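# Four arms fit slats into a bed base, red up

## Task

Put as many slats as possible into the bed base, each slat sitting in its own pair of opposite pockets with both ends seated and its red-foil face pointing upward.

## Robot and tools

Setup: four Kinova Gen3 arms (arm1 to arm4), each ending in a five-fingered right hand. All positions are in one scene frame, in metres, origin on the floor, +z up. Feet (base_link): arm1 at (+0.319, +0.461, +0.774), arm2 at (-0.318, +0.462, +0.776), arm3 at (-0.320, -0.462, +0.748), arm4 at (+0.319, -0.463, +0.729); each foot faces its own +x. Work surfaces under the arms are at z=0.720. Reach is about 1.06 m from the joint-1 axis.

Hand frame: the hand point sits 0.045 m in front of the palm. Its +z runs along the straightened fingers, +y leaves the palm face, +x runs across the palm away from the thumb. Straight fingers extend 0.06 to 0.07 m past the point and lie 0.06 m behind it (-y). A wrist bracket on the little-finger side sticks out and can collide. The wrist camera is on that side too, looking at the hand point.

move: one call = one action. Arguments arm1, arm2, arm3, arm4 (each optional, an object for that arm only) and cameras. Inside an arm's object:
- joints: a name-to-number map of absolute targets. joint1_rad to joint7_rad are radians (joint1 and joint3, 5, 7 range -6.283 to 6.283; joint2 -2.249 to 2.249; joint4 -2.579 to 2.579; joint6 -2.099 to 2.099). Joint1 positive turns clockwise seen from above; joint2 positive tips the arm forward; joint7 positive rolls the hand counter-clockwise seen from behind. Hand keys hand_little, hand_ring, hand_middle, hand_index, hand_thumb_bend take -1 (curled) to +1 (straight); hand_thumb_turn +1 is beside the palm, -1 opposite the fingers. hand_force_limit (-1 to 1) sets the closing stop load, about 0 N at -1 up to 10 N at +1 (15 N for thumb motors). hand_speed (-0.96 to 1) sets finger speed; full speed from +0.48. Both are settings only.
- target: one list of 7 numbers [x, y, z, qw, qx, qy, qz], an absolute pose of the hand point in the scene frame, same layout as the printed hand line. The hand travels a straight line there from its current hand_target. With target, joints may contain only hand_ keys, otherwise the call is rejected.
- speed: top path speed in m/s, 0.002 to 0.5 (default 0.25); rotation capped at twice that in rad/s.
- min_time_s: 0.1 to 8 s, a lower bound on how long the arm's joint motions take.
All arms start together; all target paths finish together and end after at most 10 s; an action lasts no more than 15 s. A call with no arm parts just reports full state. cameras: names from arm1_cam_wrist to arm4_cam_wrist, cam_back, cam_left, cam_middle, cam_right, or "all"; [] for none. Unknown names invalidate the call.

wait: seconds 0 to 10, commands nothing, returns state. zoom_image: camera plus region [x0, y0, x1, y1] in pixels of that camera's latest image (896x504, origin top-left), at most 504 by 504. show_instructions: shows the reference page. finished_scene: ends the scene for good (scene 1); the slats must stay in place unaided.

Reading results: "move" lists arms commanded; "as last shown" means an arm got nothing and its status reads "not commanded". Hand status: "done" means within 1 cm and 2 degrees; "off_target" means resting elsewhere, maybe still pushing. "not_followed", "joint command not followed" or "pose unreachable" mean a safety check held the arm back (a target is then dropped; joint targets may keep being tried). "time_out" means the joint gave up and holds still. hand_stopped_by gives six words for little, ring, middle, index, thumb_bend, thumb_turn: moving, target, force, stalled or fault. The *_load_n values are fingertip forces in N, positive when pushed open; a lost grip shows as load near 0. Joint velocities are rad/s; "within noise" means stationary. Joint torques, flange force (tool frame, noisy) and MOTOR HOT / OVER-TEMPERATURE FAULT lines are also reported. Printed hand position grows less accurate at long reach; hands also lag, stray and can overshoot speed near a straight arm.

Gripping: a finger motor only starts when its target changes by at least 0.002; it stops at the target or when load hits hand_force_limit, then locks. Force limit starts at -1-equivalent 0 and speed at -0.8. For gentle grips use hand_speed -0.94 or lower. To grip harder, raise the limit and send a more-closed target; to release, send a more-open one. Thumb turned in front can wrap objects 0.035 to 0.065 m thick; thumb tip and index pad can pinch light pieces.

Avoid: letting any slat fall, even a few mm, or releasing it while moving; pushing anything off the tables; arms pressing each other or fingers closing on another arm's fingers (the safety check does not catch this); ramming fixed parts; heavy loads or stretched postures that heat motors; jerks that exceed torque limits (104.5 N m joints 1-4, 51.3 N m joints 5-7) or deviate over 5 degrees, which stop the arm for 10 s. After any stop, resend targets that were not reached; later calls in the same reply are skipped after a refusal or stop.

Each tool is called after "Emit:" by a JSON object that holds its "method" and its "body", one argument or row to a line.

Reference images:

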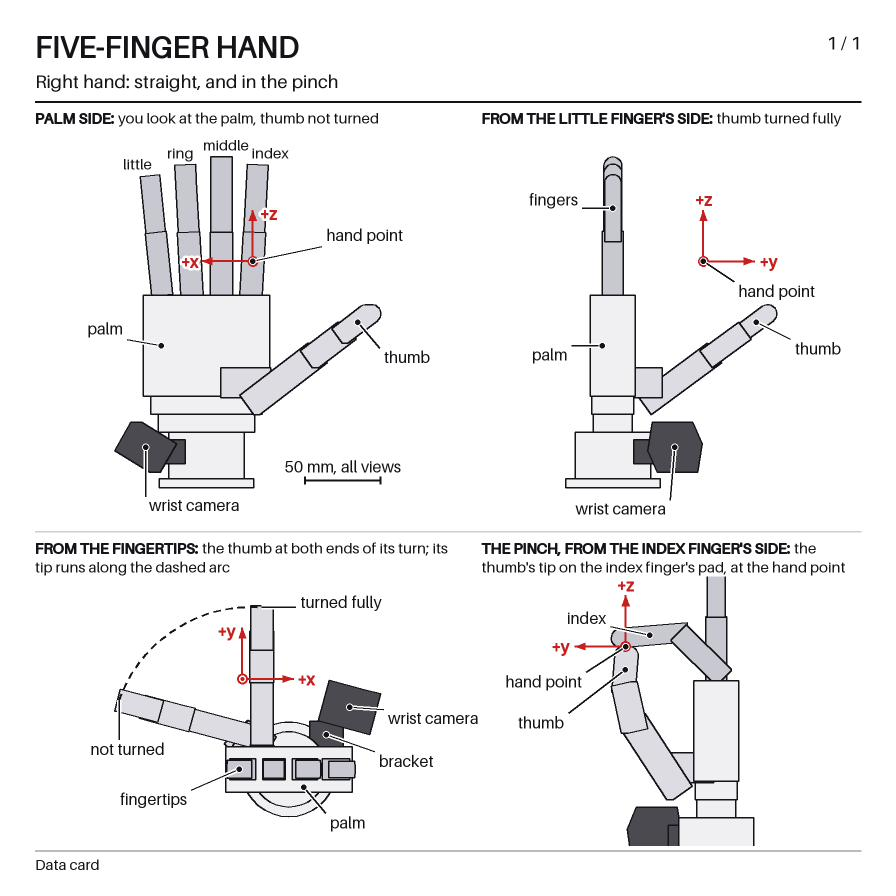

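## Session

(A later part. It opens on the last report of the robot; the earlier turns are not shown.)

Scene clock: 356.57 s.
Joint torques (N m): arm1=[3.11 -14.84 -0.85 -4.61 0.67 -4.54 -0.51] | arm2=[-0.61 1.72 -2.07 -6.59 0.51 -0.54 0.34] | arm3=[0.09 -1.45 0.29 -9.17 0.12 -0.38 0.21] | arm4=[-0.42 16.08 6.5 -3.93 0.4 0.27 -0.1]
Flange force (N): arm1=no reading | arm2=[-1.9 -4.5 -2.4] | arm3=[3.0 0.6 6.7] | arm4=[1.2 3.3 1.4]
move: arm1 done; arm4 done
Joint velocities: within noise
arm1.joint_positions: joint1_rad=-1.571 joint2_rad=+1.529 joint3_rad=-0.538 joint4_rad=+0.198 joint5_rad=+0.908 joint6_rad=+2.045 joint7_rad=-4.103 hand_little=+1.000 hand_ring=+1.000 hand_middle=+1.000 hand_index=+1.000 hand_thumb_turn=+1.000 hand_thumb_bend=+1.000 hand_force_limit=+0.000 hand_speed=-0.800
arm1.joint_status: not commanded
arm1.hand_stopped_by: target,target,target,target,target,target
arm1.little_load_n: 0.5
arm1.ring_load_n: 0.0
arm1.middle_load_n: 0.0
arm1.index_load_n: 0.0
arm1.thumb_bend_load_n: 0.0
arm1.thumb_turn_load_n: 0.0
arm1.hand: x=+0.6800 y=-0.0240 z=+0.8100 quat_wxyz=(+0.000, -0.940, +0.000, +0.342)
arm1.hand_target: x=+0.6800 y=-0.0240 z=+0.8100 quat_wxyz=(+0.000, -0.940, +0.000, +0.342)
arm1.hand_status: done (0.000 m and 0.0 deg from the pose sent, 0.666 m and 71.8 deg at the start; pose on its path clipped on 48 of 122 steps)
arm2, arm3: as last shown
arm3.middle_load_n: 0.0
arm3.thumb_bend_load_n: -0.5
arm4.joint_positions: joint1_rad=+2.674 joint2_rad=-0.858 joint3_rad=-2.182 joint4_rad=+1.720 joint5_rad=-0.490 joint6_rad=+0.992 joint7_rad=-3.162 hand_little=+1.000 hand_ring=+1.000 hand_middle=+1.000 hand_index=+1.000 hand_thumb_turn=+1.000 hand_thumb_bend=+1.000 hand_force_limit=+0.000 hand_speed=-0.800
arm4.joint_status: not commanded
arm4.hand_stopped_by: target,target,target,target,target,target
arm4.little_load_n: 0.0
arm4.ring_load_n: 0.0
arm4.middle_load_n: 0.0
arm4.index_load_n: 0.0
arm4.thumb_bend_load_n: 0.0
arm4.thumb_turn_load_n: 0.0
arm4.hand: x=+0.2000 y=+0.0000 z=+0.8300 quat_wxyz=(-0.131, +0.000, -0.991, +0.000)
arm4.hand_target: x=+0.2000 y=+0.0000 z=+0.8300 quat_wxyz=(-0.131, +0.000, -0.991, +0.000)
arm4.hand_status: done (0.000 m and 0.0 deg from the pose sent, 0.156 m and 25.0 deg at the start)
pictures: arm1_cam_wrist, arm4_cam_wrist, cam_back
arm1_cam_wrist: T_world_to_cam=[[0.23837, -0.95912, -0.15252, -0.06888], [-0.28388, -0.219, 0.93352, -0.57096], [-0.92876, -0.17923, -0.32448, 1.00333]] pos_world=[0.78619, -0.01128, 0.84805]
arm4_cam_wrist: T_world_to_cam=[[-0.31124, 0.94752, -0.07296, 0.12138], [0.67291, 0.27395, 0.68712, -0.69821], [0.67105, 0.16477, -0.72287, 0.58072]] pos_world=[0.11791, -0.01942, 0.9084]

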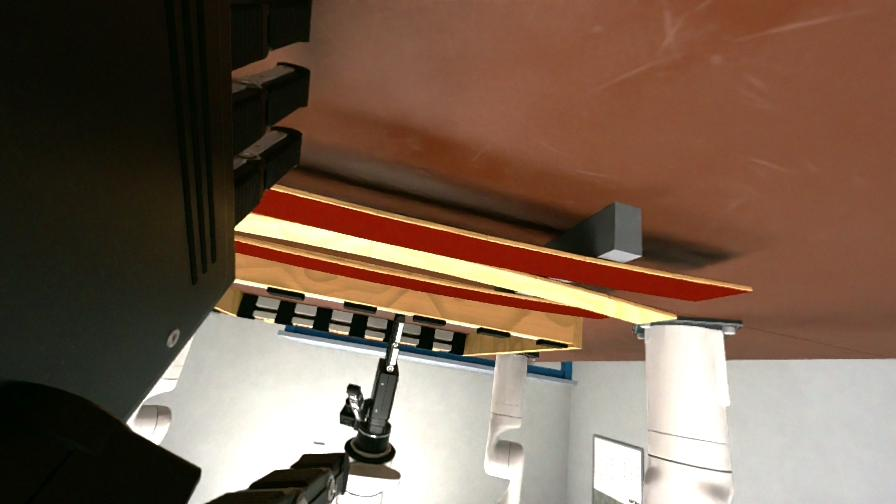

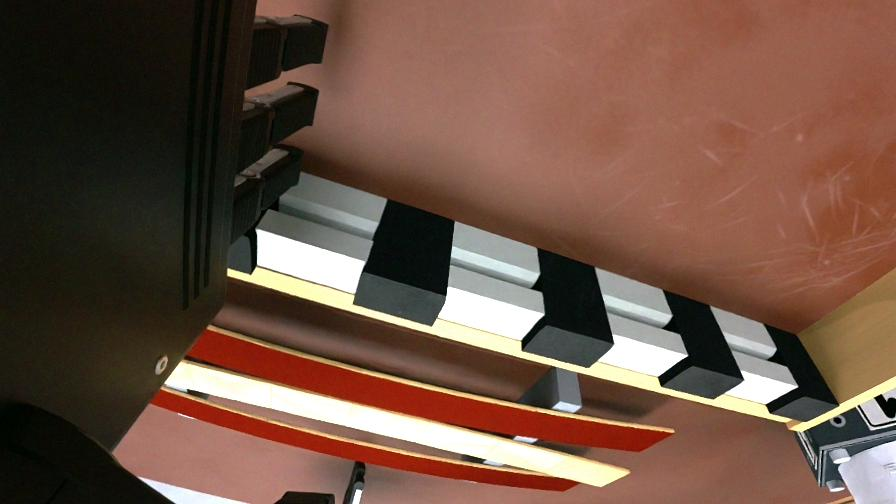

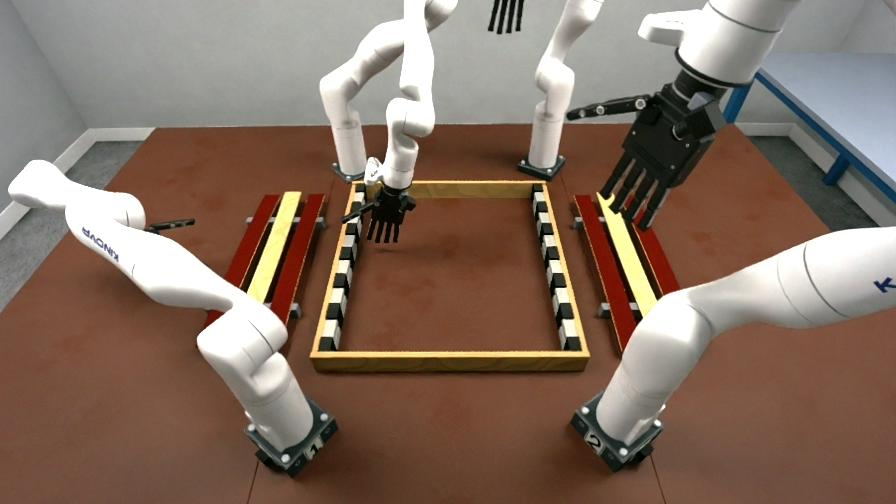

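Emit:
{"method": "move", "body": {
  "arm4": {"target": [0.12, -0.03, 1.08, 0.1305, 0.0, 0.9914, 0.0], "speed": 0.3},
  "arm1": {"target": [0.62, 0.08, 1.1, 0.0, 0.940, 0.0, -0.342], "speed": 0.3}
}}

Emit:
{"method": "move", "body": {
  "arm4": {"joints": {"joint1_rad": 0.795, "joint2_rad": -0.451, "joint3_rad": -0.09, "joint4_rad": 1.576, "joint5_rad": -0.08, "joint6_rad": 2.005, "joint7_rad": -1.821}, "min_time_s": 4},
  "arm1": {"joints": {"joint1_rad": -0.9, "joint2_rad": -0.364, "joint3_rad": -0.0, "joint4_rad": 1.5, "joint5_rad": 0.0, "joint6_rad": 1.95, "joint7_rad": -1.5}, "min_time_s": 4},
  "cameras": ["cam_back", "cam_middle"]
}}

Scene clock: 804.23 s.
Joint torques (N m): arm1=[1.29 -19.87 0.4 -6.17 1.22 1.36 -0.17] | arm2=[-0.62 1.71 -2.08 -6.61 0.52 -0.54 0.33] | arm3=[0.11 -1.53 0.32 -9.08 0.07 -0.43 0.2] | arm4=[-0.39 15.39 5.38 -6.03 0.5 0.43 -0.11]
Flange force (N): arm1=[-0.3 -0.9 -2.2] | arm2=[-1.9 -4.6 -2.4] | arm3=[2.7 0.7 6.2] | arm4=[2.0 4.5 -2.1]
move: arm1 done; arm4 done
Joint velocities: within noise
arm1.joint_positions: joint1_rad=-1.731 joint2_rad=+0.836 joint3_rad=+0.099 joint4_rad=+0.803 joint5_rad=+0.313 joint6_rad=+2.099 joint7_rad=-4.063 hand_little=+1.000 hand_ring=+1.000 hand_middle=+1.000 hand_index=+1.000 hand_thumb_turn=+1.000 hand_thumb_bend=+1.000 hand_force_limit=+0.000 hand_speed=-0.800
arm1.joint_status: not commanded
arm1.hand_stopped_by: target,target,target,target,target,target
arm1.little_load_n: 0.0
arm1.ring_load_n: -0.5
arm1.middle_load_n: 0.0
arm1.index_load_n: 0.0
arm1.thumb_bend_load_n: -0.5
arm1.thumb_turn_load_n: 0.0
arm1.hand: x=+0.6200 y=+0.0800 z=+1.1000 quat_wxyz=(+0.000, -0.940, +0.000, +0.342)
arm1.hand_target: x=+0.6200 y=+0.0800 z=+1.1000 quat_wxyz=(+0.000, -0.940, +0.000, +0.342)
arm1.hand_status: done (0.000 m and 0.0 deg from the pose sent, 0.314 m and 0.0 deg at the start; a joint's target at an end of its range on 53 of 75 steps)
arm2, arm3: as last shown
arm3.thumb_bend_load_n: 0.0
arm4.joint_positions: joint1_rad=+2.515 joint2_rad=-0.645 joint3_rad=-2.020 joint4_rad=+1.167 joint5_rad=-0.305 joint6_rad=+1.713 joint7_rad=-3.397 hand_little=+1.000 hand_ring=+1.000 hand_middle=+1.000 hand_index=+1.000 hand_thumb_turn=+1.000 hand_thumb_bend=+1.000 hand_force_limit=+0.000 hand_speed=-0.800
arm4.joint_status: not commanded
arm4.hand_stopped_by: target,target,target,target,target,target
arm4.little_load_n: 0.0
arm4.ring_load_n: 0.0
arm4.middle_load_n: 0.0
arm4.index_load_n: 0.0
arm4.thumb_bend_load_n: -0.5
arm4.thumb_turn_load_n: -0.5
arm4.hand: x=+0.1200 y=-0.0300 z=+1.0800 quat_wxyz=(-0.131, +0.000, -0.991, +0.000)
arm4.hand_target: x=+0.1200 y=-0.0300 z=+1.0800 quat_wxyz=(-0.131, +0.000, -0.991, +0.000)
arm4.hand_status: done (0.000 m and 0.0 deg from the pose sent, 0.264 m and 0.0 deg at the start)
pictures: none

Scene clock: 808.60 s.
Joint torques (N m): arm1=[1.04 -0.67 -0.97 -7.08 0.26 -0.17 -0.19] | arm2=[-0.6 1.67 -2.09 -6.61 0.51 -0.53 0.32] | arm3=[0.18 -1.58 0.28 -9.13 0.13 -0.38 0.13] | arm4=[-0.21 1.7 1.38 -6.69 -0.32 0.21 -0.08]
Flange force (N): arm1=[-1.0 -3.3 -2.1] | arm2=[-2.0 -4.6 -2.4] | arm3=[2.6 0.5 6.5] | arm4=[1.4 3.9 -1.3]
move: arm1 done; arm4 done
Joint velocities: within noise
arm1.joint_positions: joint1_rad=-0.900 joint2_rad=-0.364 joint3_rad=+0.000 joint4_rad=+1.500 joint5_rad=+0.000 joint6_rad=+1.950 joint7_rad=-1.500 hand_little=+1.000 hand_ring=+1.000 hand_middle=+1.000 hand_index=+1.000 hand_thumb_turn=+1.000 hand_thumb_bend=+1.000 hand_force_limit=+0.000 hand_speed=-0.800
arm1.joint_status: all done
arm1.hand_stopped_by: target,target,target,target,target,target
arm1.little_load_n: 0.0
arm1.ring_load_n: 0.0
arm1.middle_load_n: 0.0
arm1.index_load_n: 0.0
arm1.thumb_bend_load_n: 0.0
arm1.thumb_turn_load_n: 0.0
arm1.hand: x=+0.4007 y=+0.3045 z=+1.2668 quat_wxyz=(-0.027, -0.580, -0.814, +0.024)
arm1.hand_target: x=+0.4007 y=+0.3045 z=+1.2668 quat_wxyz=(-0.027, -0.580, -0.814, +0.024)
arm1.hand_status: not commanded
arm2, arm3: as last shown
arm2.thumb_bend_load_n: -0.5
arm3.ring_load_n: -0.5
arm3.middle_load_n: -0.5
arm3.thumb_turn_load_n: -0.5
arm4.joint_positions: joint1_rad=+0.795 joint2_rad=-0.451 joint3_rad=-0.090 joint4_rad=+1.576 joint5_rad=-0.080 joint6_rad=+2.005 joint7_rad=-1.821 hand_little=+1.000 hand_ring=+1.000 hand_middle=+1.000 hand_index=+1.000 hand_thumb_turn=+1.000 hand_thumb_bend=+1.000 hand_force_limit=+0.000 hand_speed=-0.800
arm4.joint_status: all done
arm4.hand_stopped_by: target,target,target,target,target,target
arm4.little_load_n: 0.0
arm4.ring_load_n: 0.0
arm4.middle_load_n: 0.0
arm4.index_load_n: 0.0
arm4.thumb_bend_load_n: 0.0
arm4.thumb_turn_load_n: 0.0
arm4.hand: x=+0.2793 y=-0.3098 z=+1.2084 quat_wxyz=(+0.017, +0.596, -0.802, -0.016)
arm4.hand_target: x=+0.2793 y=-0.3098 z=+1.2084 quat_wxyz=(+0.017, +0.596, -0.802, -0.016)
arm4.hand_status: not commanded

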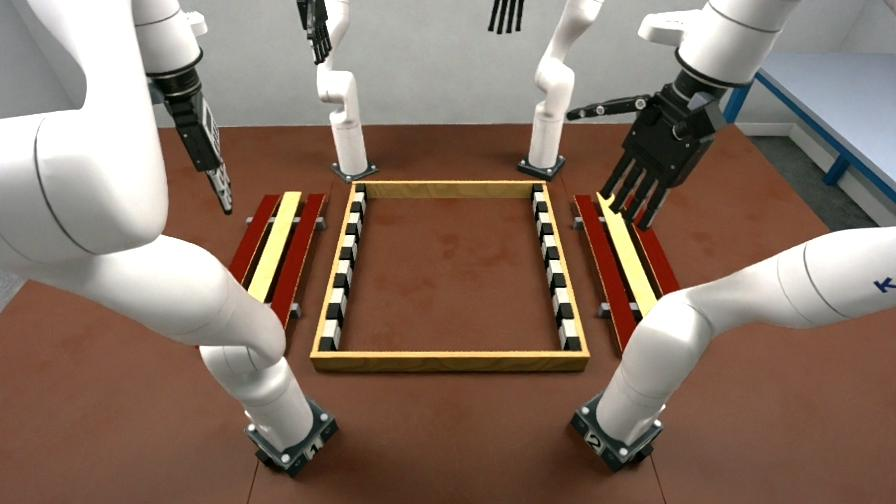

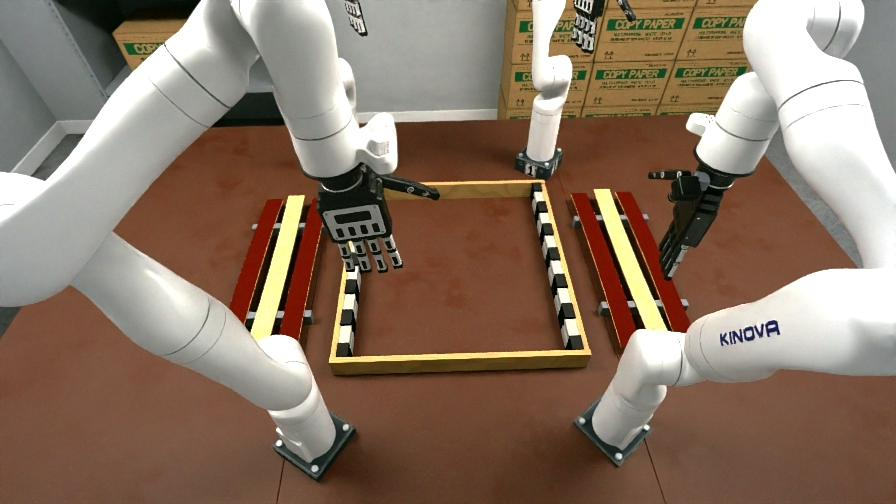

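Emit:
{"method": "move", "body": {
  "arm3": {"joints": {"joint1_rad": 2.552, "joint2_rad": 0.9, "joint3_rad": 0.0, "joint4_rad": 1.3, "joint5_rad": 0.0, "joint6_rad": 0.6}, "min_time_s": 4},
  "arm4": {"joints": {"joint1_rad": 3.778, "joint2_rad": 0.9, "joint3_rad": 0.0, "joint4_rad": 1.3, "joint5_rad": 0.0, "joint6_rad": 0.6}, "min_time_s": 4},
  "arm1": {"joints": {"joint7_rad": 1.7, "hand_little": -1, "hand_index": 0.4, "hand_middle": 0.4, "hand_ring": 0.4, "hand_thumb_turn": -1}},
  "arm2": {"joints": {"joint7_rad": 0.7}},
  "cameras": ["all"]
}}

Scene clock: 827.80 s.
Joint torques (N m): arm1=[1.05 -0.63 -1.01 -6.99 0.31 -0.04 -0.18] | arm2=[-0.6 1.79 -2.06 -6.46 0.47 -0.4 0.33] | arm3=[0.29 -22.55 0.79 -9.03 0.03 -0.94 0.21] | arm4=[0.07 -21.02 1.78 -6.74 -0.2 -0.65 -0.1]
Flange force (N): arm1=[0.9 3.4 -2.0] | arm2=[3.9 3.1 -2.4] | arm3=[6.5 -2.5 -0.7] | arm4=[-1.0 -1.3 -2.2]
move: arm1 done; arm2 done; arm3 done; arm4 done
Joint velocities: within noise
arm1.joint_positions: joint1_rad=-0.900 joint2_rad=-0.364 joint3_rad=+0.000 joint4_rad=+1.500 joint5_rad=+0.000 joint6_rad=+1.950 joint7_rad=+1.700 hand_little=-1.000 hand_ring=+0.400 hand_middle=+0.400 hand_index=+0.400 hand_thumb_turn=-1.000 hand_thumb_bend=+1.000 hand_force_limit=+0.000 hand_speed=-0.800
arm1.joint_status: all done
arm1.hand_stopped_by: target,target,target,target,target,target
arm1.little_load_n: 0.0
arm1.ring_load_n: 0.0
arm1.middle_load_n: 0.5
arm1.index_load_n: 0.0
arm1.thumb_bend_load_n: 0.0
arm1.thumb_turn_load_n: 0.0
arm1.hand: x=+0.2664 y=+0.3195 z=+1.2636 quat_wxyz=(+0.025, +0.830, -0.556, +0.026)
arm1.hand_target: x=+0.2664 y=+0.3195 z=+1.2636 quat_wxyz=(+0.025, +0.830, -0.556, +0.026)
arm1.hand_status: not commanded
arm2.joint_positions: joint1_rad=-0.212 joint2_rad=-0.489 joint3_rad=-0.075 joint4_rad=+1.485 joint5_rad=-0.064 joint6_rad=+1.973 joint7_rad=+0.700 hand_little=+1.000 hand_ring=+1.000 hand_middle=+1.000 hand_index=+1.000 hand_thumb_turn=+1.000 hand_thumb_bend=+1.000 hand_force_limit=+0.000 hand_speed=-0.800
arm2.joint_status: all done
arm2.hand_stopped_by: target,target,target,target,target,target
arm2.little_load_n: 0.0
arm2.ring_load_n: 0.0
arm2.middle_load_n: -0.5
arm2.index_load_n: 0.0
arm2.thumb_bend_load_n: 0.0
arm2.thumb_turn_load_n: 0.0
arm2.hand: x=-0.2896 y=+0.4145 z=+1.2753 quat_wxyz=(-0.019, +0.712, -0.697, +0.088)
arm2.hand_target: x=-0.2896 y=+0.4145 z=+1.2753 quat_wxyz=(-0.019, +0.712, -0.697, +0.088)
arm2.hand_status: not commanded
arm3.joint_positions: joint1_rad=+2.552 joint2_rad=+0.900 joint3_rad=+0.000 joint4_rad=+1.300 joint5_rad=+0.000 joint6_rad=+0.600 joint7_rad=-2.045 hand_little=+1.000 hand_ring=+1.000 hand_middle=+1.000 hand_index=+1.000 hand_thumb_turn=+1.000 hand_thumb_bend=+1.000 hand_force_limit=+0.000 hand_speed=-0.800
arm3.joint_status: all done
arm3.hand_stopped_by: target,target,target,target,target,target
arm3.little_load_n: 0.0
arm3.ring_load_n: 0.0
arm3.middle_load_n: 0.0
arm3.index_load_n: 0.0
arm3.thumb_bend_load_n: 0.0
arm3.thumb_turn_load_n: 0.0
arm3.hand: x=-0.3049 y=-1.2053 z=+0.8219 quat_wxyz=(-0.142, -0.841, -0.514, +0.090)
arm3.hand_target: x=-0.3049 y=-1.2053 z=+0.8219 quat_wxyz=(-0.142, -0.841, -0.514, +0.090)
arm3.hand_status: not commanded
arm4.joint_positions: joint1_rad=+3.778 joint2_rad=+0.900 joint3_rad=+0.000 joint4_rad=+1.300 joint5_rad=+0.000 joint6_rad=+0.600 joint7_rad=-1.821 hand_little=+1.000 hand_ring=+1.000 hand_middle=+1.000 hand_index=+1.000 hand_thumb_turn=+1.000 hand_thumb_bend=+1.000 hand_force_limit=+0.000 hand_speed=-0.800
arm4.joint_status: all done
arm4.hand_stopped_by: target,target,target,target,target,target
arm4.little_load_n: 0.0
arm4.ring_load_n: 0.0
arm4.middle_load_n: 0.0
arm4.index_load_n: 0.0
arm4.thumb_bend_load_n: 0.0
arm4.thumb_turn_load_n: 0.0
arm4.hand: x=+0.3472 y=-1.1959 z=+0.8062 quat_wxyz=(-0.132, -0.777, -0.606, +0.111)
arm4.hand_target: x=+0.3472 y=-1.1959 z=+0.8062 quat_wxyz=(-0.132, -0.777, -0.606, +0.111)
arm4.hand_status: not commanded
pictures: arm1_cam_wrist, arm2_cam_wrist, arm3_cam_wrist, arm4_cam_wrist, cam_back, cam_left, cam_middle, cam_right
arm1_cam_wrist: T_world_to_cam=[[-0.78071, -0.62123, 0.06759, 0.31375], [-0.52174, 0.70753, 0.47665, -0.69192], [-0.34393, 0.33686, -0.87649, 1.20483]] pos_world=[0.29833, 0.27861, 1.36462]
arm2_cam_wrist: T_world_to_cam=[[-0.96139, -0.24442, -0.12647, -0.01416], [-0.27516, 0.8619, 0.42592, -0.98467], [0.0049, 0.44427, -0.89588, 1.07567]] pos_world=[-0.28983, 0.36734, 1.38126]
arm3_cam_wrist: T_world_to_cam=[[0.9805, -0.18837, 0.05597, 0.02407], [-0.16191, -0.61299, 0.77333, -1.42576], [-0.11136, -0.76731, -0.63153, -0.324]] pos_world=[-0.29052, -1.11804, 0.89662]
arm4_cam_wrist: T_world_to_cam=[[0.99673, 0.07501, -0.03017, -0.23347], [0.07187, -0.65115, 0.75554, -1.40604], [0.03703, -0.75523, -0.65441, -0.27347]] pos_world=[0.34389, -1.10457, 0.87632]

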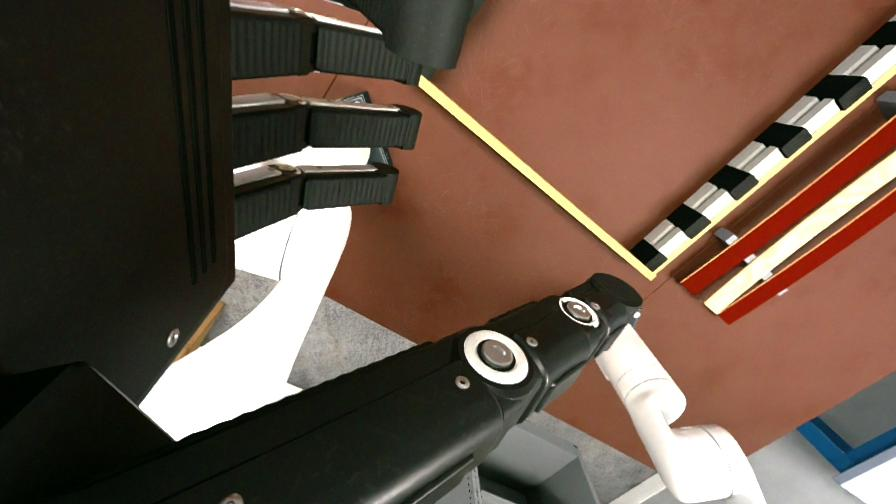

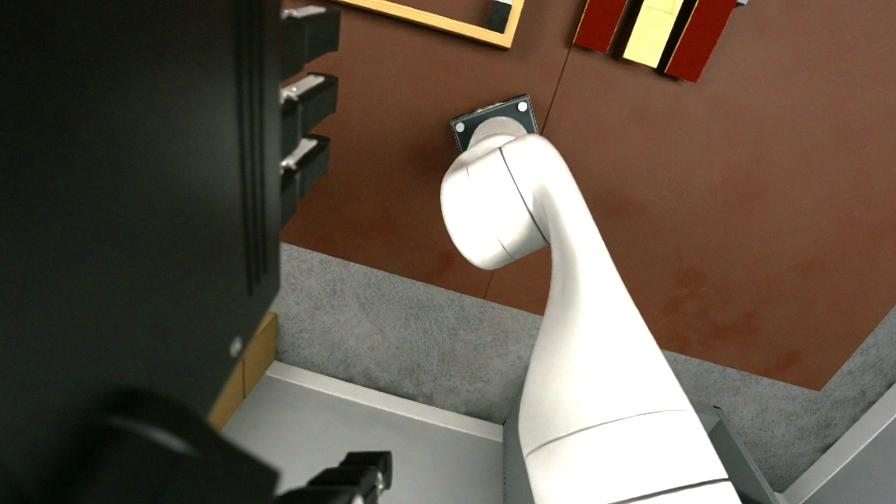

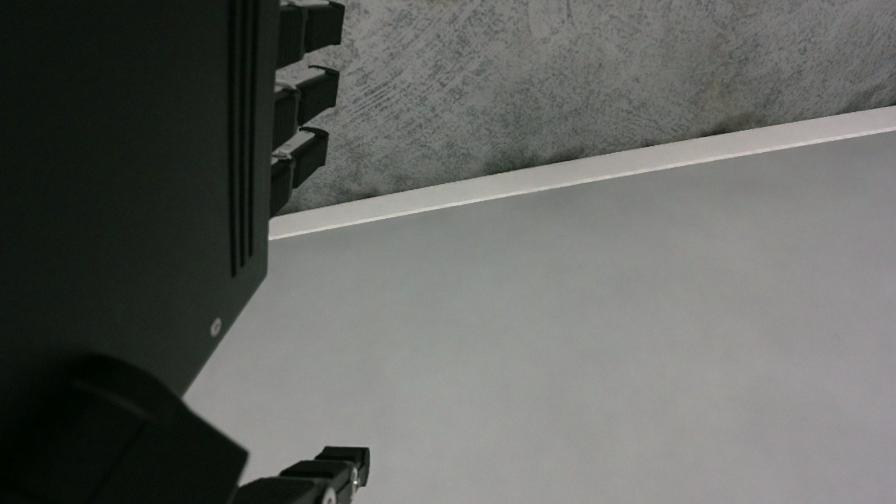

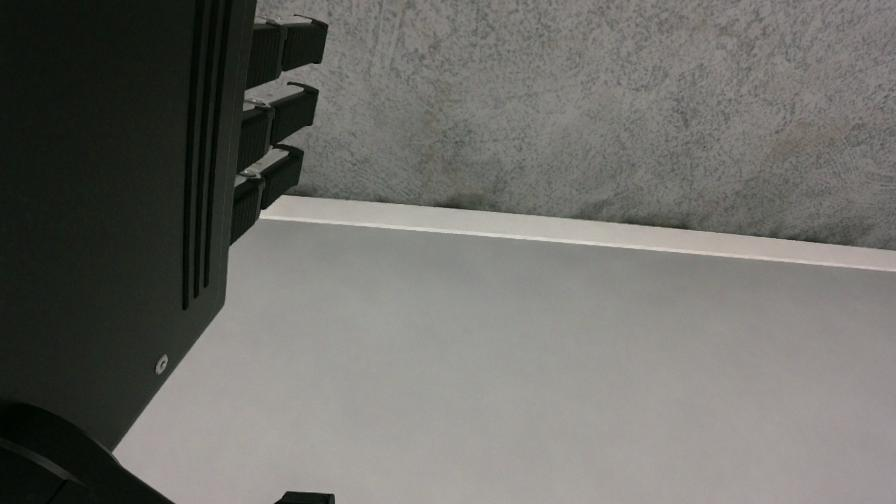

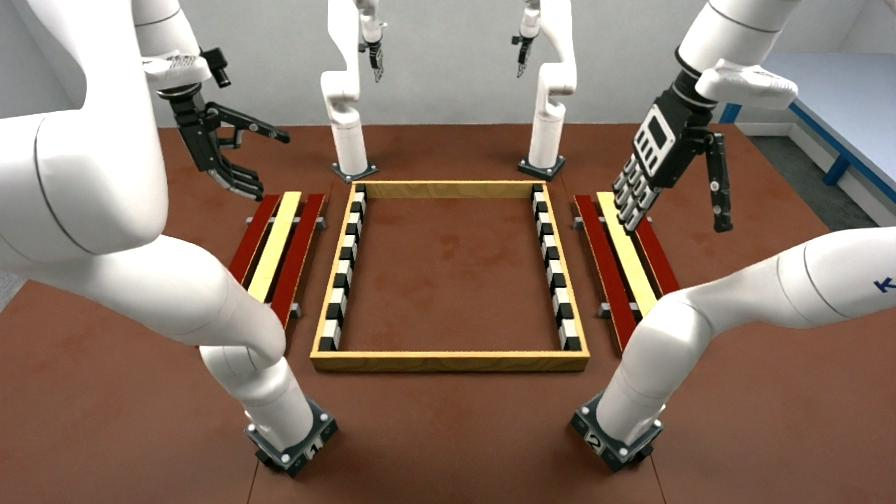

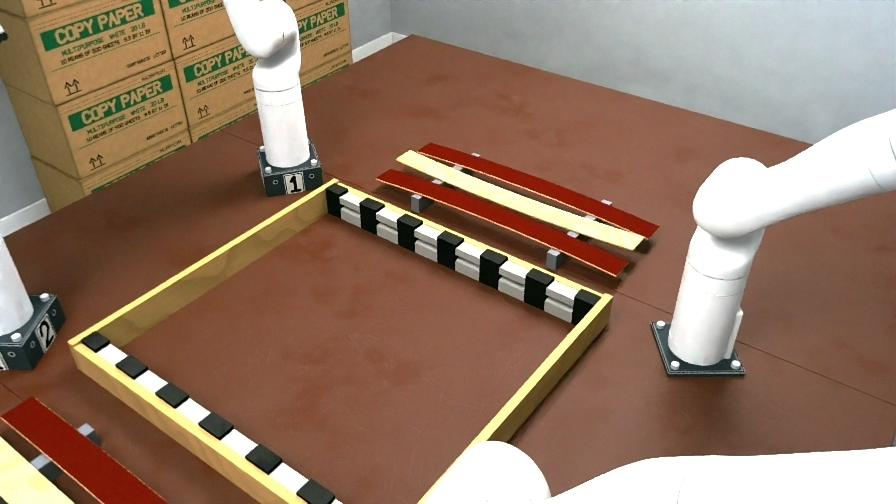

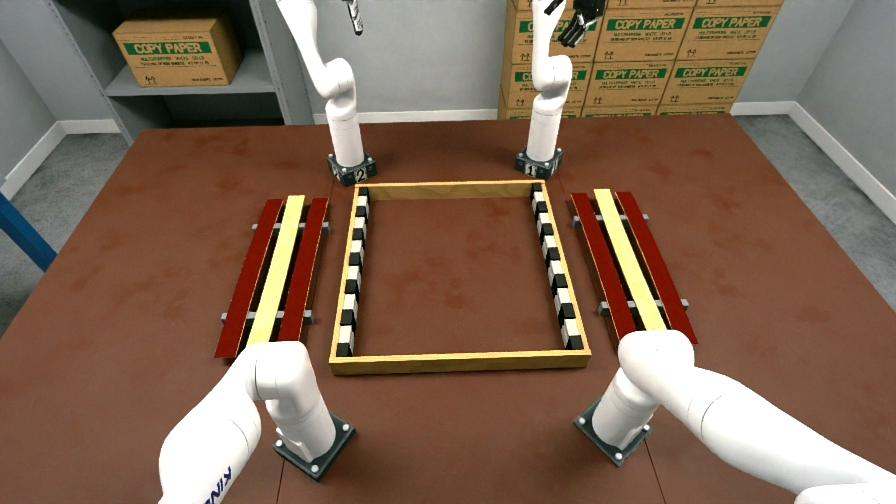

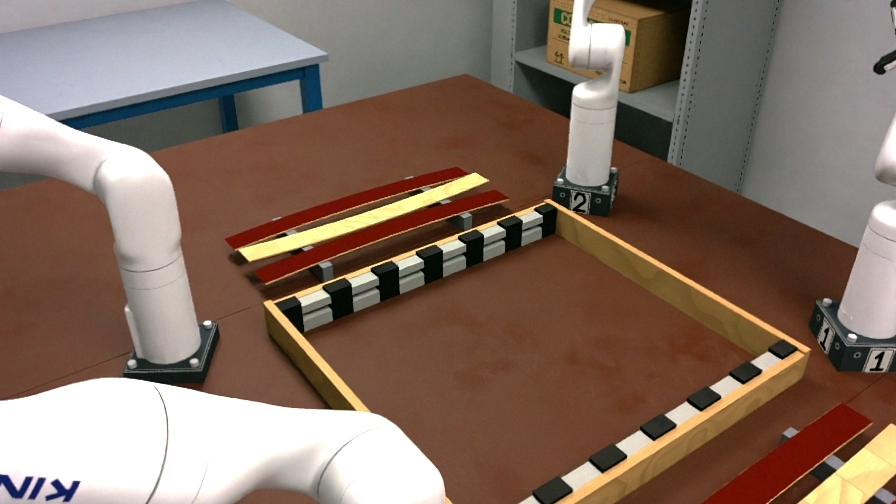

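Emit:
{"method": "zoom_image", "body": {
  "camera": "cam_left",
  "region": [360, 130, 520, 240]
}}

Emit:
{"method": "zoom_image", "body": {
  "camera": "cam_left",
  "region": [500, 180, 670, 290]
}}

Emit:
{"method": "zoom_image", "body": {
  "camera": "cam_left",
  "region": [320, 170, 480, 280]
}}

Emit:
{"method": "zoom_image", "body": {
  "camera": "cam_left",
  "region": [460, 220, 630, 340]
}}

Emit:
{"method": "zoom_image", "body": {
  "camera": "cam_right",
  "region": [220, 150, 380, 290]
}}

Emit:
{"method": "zoom_image", "body": {
  "camera": "cam_right",
  "region": [370, 150, 560, 290]
}}

Emit:
{"method": "zoom_image", "body": {
  "camera": "cam_right",
  "region": [260, 200, 420, 340]
}}

Scaled by 3.150 from the camera's image (finer frame: 1280x720).

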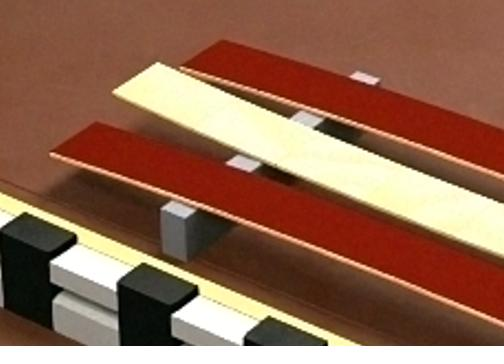

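Scaled by 2.965 from the camera's image (finer frame: 1280x720).

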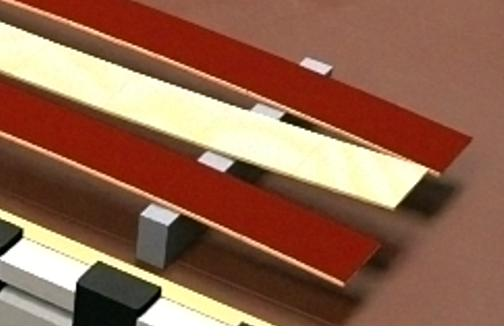

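Scaled by 3.150 from the camera's image (finer frame: 1280x720).

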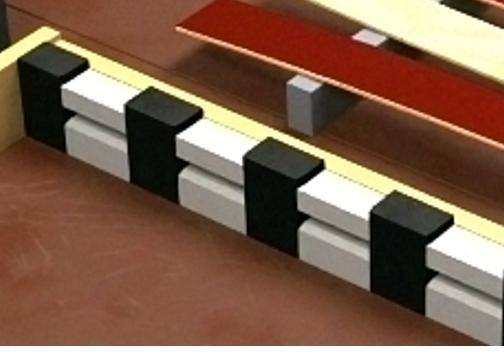

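Scaled by 2.965 from the camera's image (finer frame: 1280x720).

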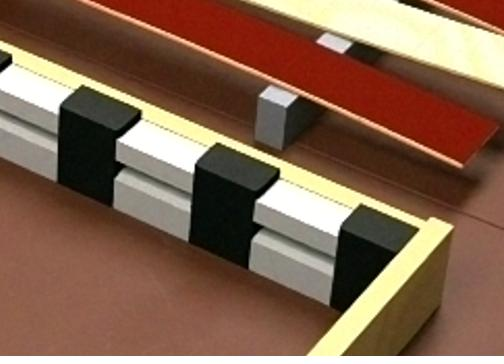

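Scaled by 3.150 from the camera's image (finer frame: 1280x720).

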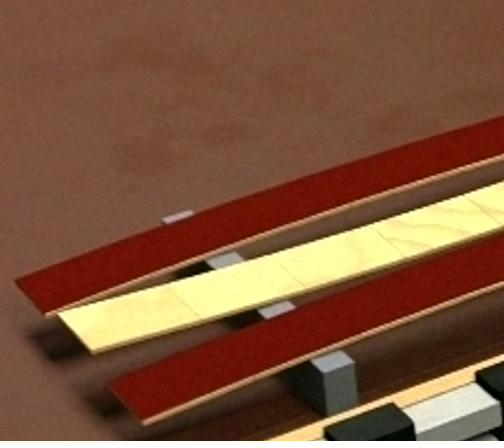

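Scaled by 2.653 from the camera's image (finer frame: 1280x720).

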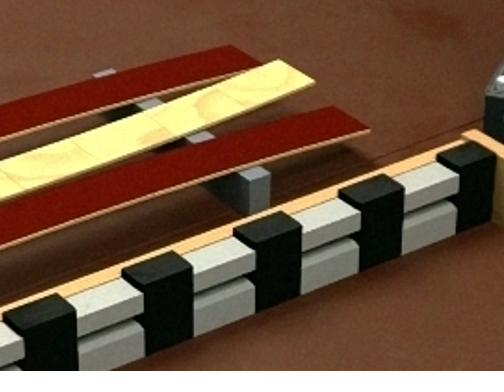

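Scaled by 3.150 from the camera's image (finer frame: 1280x720).

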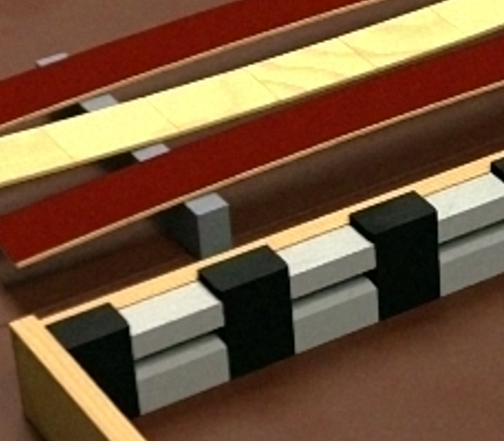

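Emit:
{"method": "zoom_image", "body": {
  "camera": "cam_left",
  "region": [370, 195, 430, 255]
}}

Emit:
{"method": "zoom_image", "body": {
  "camera": "cam_right",
  "region": [440, 220, 500, 280]
}}

Scaled by 8.400 from the camera's image (finer frame: 1280x720).

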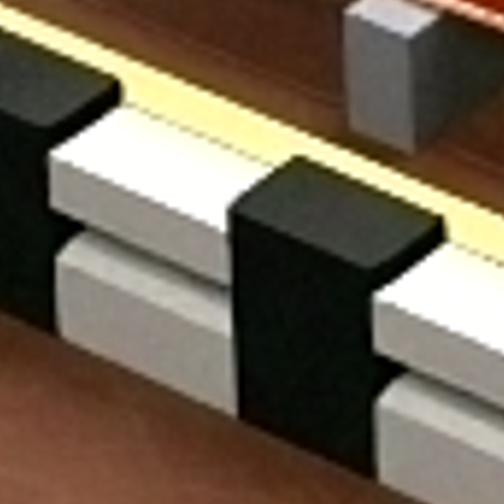

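Scaled by 8.400 from the camera's image (finer frame: 1280x720).

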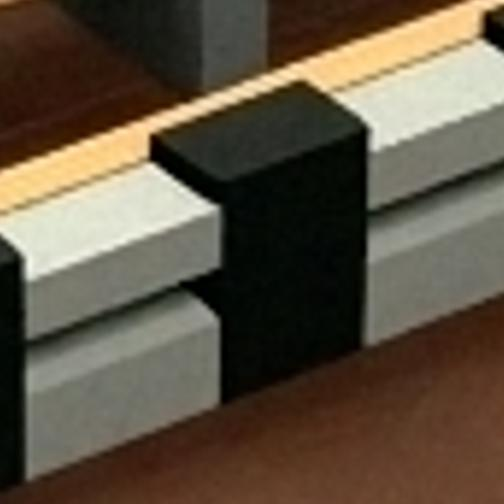

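Emit:
{"method": "move", "body": {
  "arm1": {"target": [0.56, 0.2365, 0.87, 0.0, 0.70711, -0.70711, 0.0], "speed": 0.25},
  "cameras": ["arm1_cam_wrist", "cam_back", "cam_left", "cam_middle", "cam_right"]
}}

Scene clock: 1008.60 s.
Joint torques (N m): arm1=[1.2 -13.5 -2.15 -4.74 0.25 0.13 -0.16] | arm2=[-0.65 1.8 -2.05 -6.45 0.46 -0.42 0.31] | arm3=[0.26 -22.47 0.68 -9.02 0.03 -0.88 0.17] | arm4=[0.05 -21.02 1.78 -6.75 -0.21 -0.62 -0.1]
Flange force (N): arm1=[-0.9 -2.5 -0.2] | arm2=[3.9 3.1 -2.6] | arm3=[6.7 -2.6 -0.8] | arm4=[-0.8 -1.4 -2.2]
move: arm1 done
Joint velocities: within noise
arm1.joint_positions: joint1_rad=-1.239 joint2_rad=+0.524 joint3_rad=-0.441 joint4_rad=+1.948 joint5_rad=+0.302 joint6_rad=+0.745 joint7_rad=+0.355 hand_little=-1.000 hand_ring=+0.400 hand_middle=+0.400 hand_index=+0.400 hand_thumb_turn=-1.000 hand_thumb_bend=+1.000 hand_force_limit=+0.000 hand_speed=-0.800
arm1.joint_status: not commanded
arm1.hand_stopped_by: target,target,target,target,target,target
arm1.little_load_n: 0.0
arm1.ring_load_n: 0.0
arm1.middle_load_n: 0.0
arm1.index_load_n: 0.0
arm1.thumb_bend_load_n: 0.0
arm1.thumb_turn_load_n: 0.0
arm1.hand: x=+0.5600 y=+0.2365 z=+0.8700 quat_wxyz=(+0.000, +0.707, -0.707, +0.000)
arm1.hand_target: x=+0.5600 y=+0.2365 z=+0.8700 quat_wxyz=(+0.000, +0.707, -0.707, +0.000)
arm1.hand_status: done (0.000 m and 0.0 deg from the pose sent, 0.498 m and 22.8 deg at the start)
arm2, arm3, arm4: as last shown
arm2.middle_load_n: 0.0
arm3.thumb_bend_load_n: -0.5
arm1_cam_wrist: T_world_to_cam=[[-0.9591, -0.28073, 0.03627, 0.56463], [-0.2191, 0.81738, 0.5328, -0.53678], [-0.17922, 0.50306, -0.84546, 0.83026]] pos_world=[0.57272, 0.17958, 0.96747]

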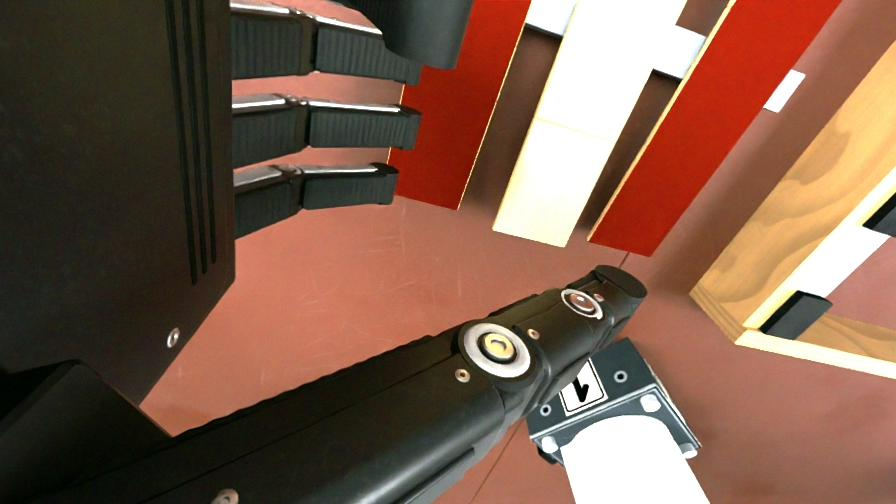

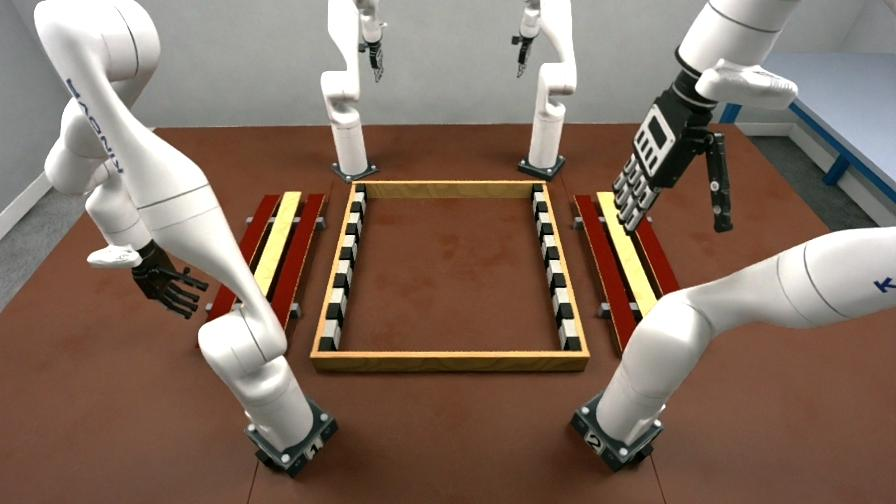

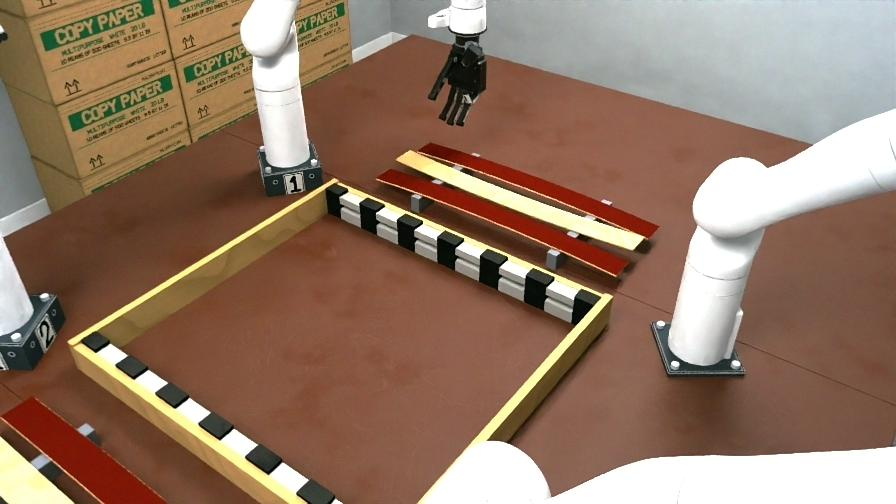

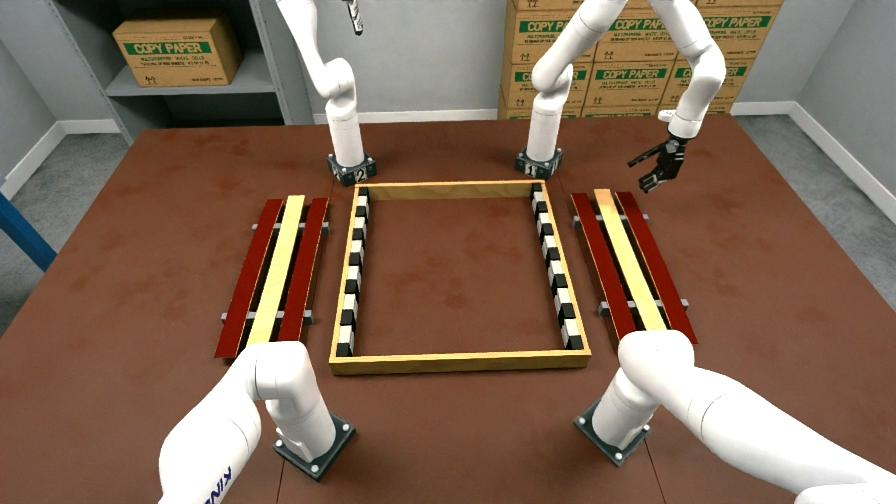

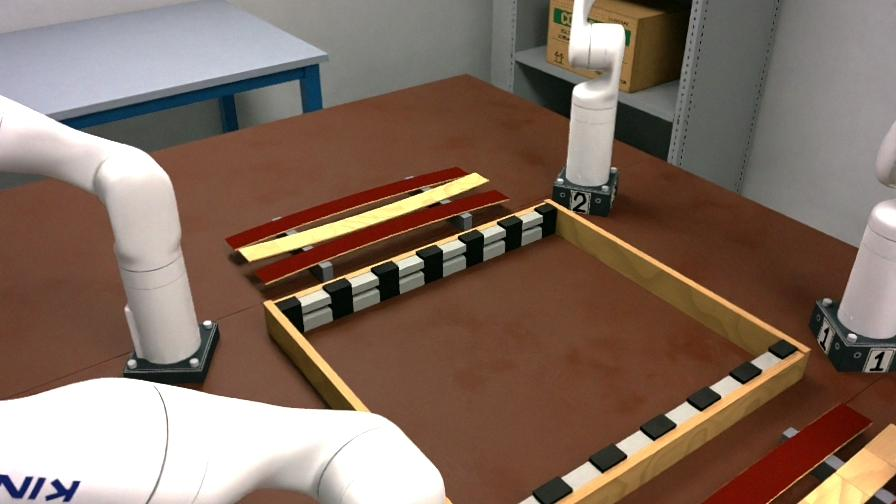

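Emit:
{"method": "zoom_image", "body": {
  "camera": "cam_left",
  "region": [410, 30, 530, 190]
}}

Emit:
{"method": "zoom_image", "body": {
  "camera": "cam_middle",
  "region": [600, 110, 720, 230]
}}

Emit:
{"method": "zoom_image", "body": {
  "camera": "cam_back",
  "region": [130, 230, 260, 360]
}}

Emit:
{"method": "zoom_image", "body": {
  "camera": "arm1_cam_wrist",
  "region": [220, 0, 560, 300]
}}

Scaled by 3.150 from the camera's image (finer frame: 1280x720).

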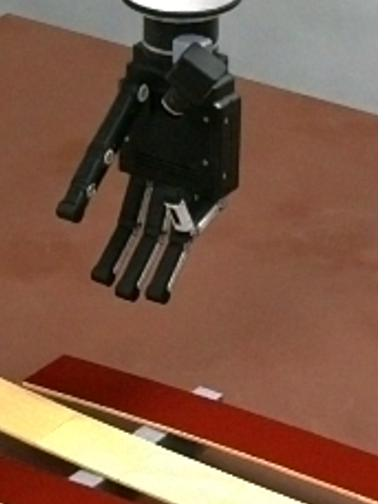

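Scaled by 4.200 from the camera's image (finer frame: 1280x720).

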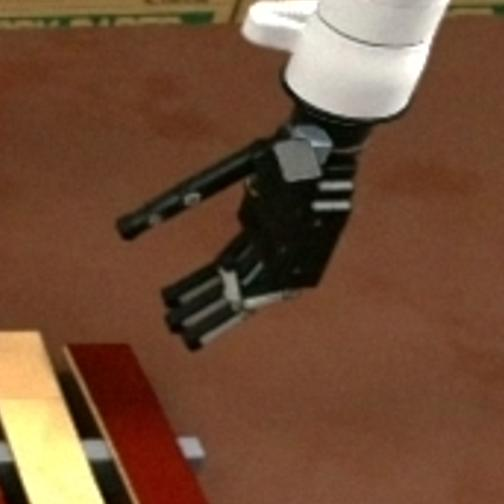

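Scaled by 3.877 from the camera's image (finer frame: 1280x720).

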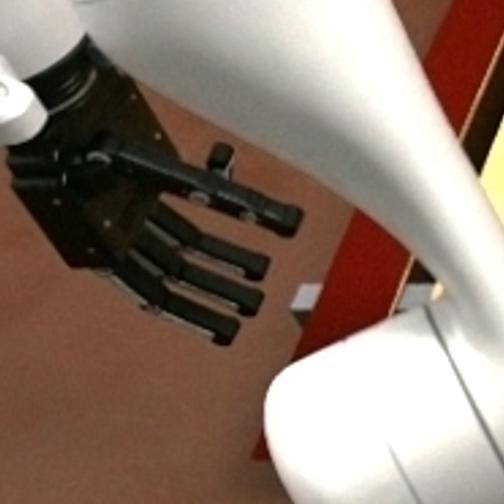

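Scaled by 1.482 from the camera's image (finer frame: 1280x720).

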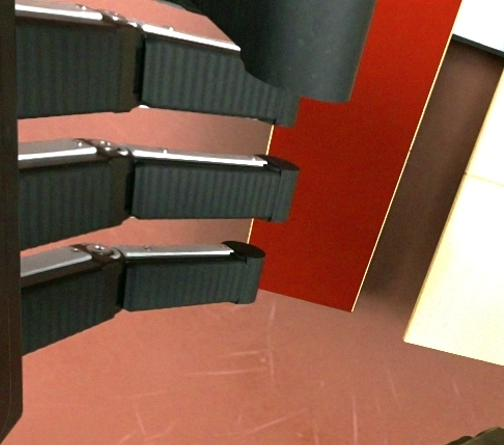

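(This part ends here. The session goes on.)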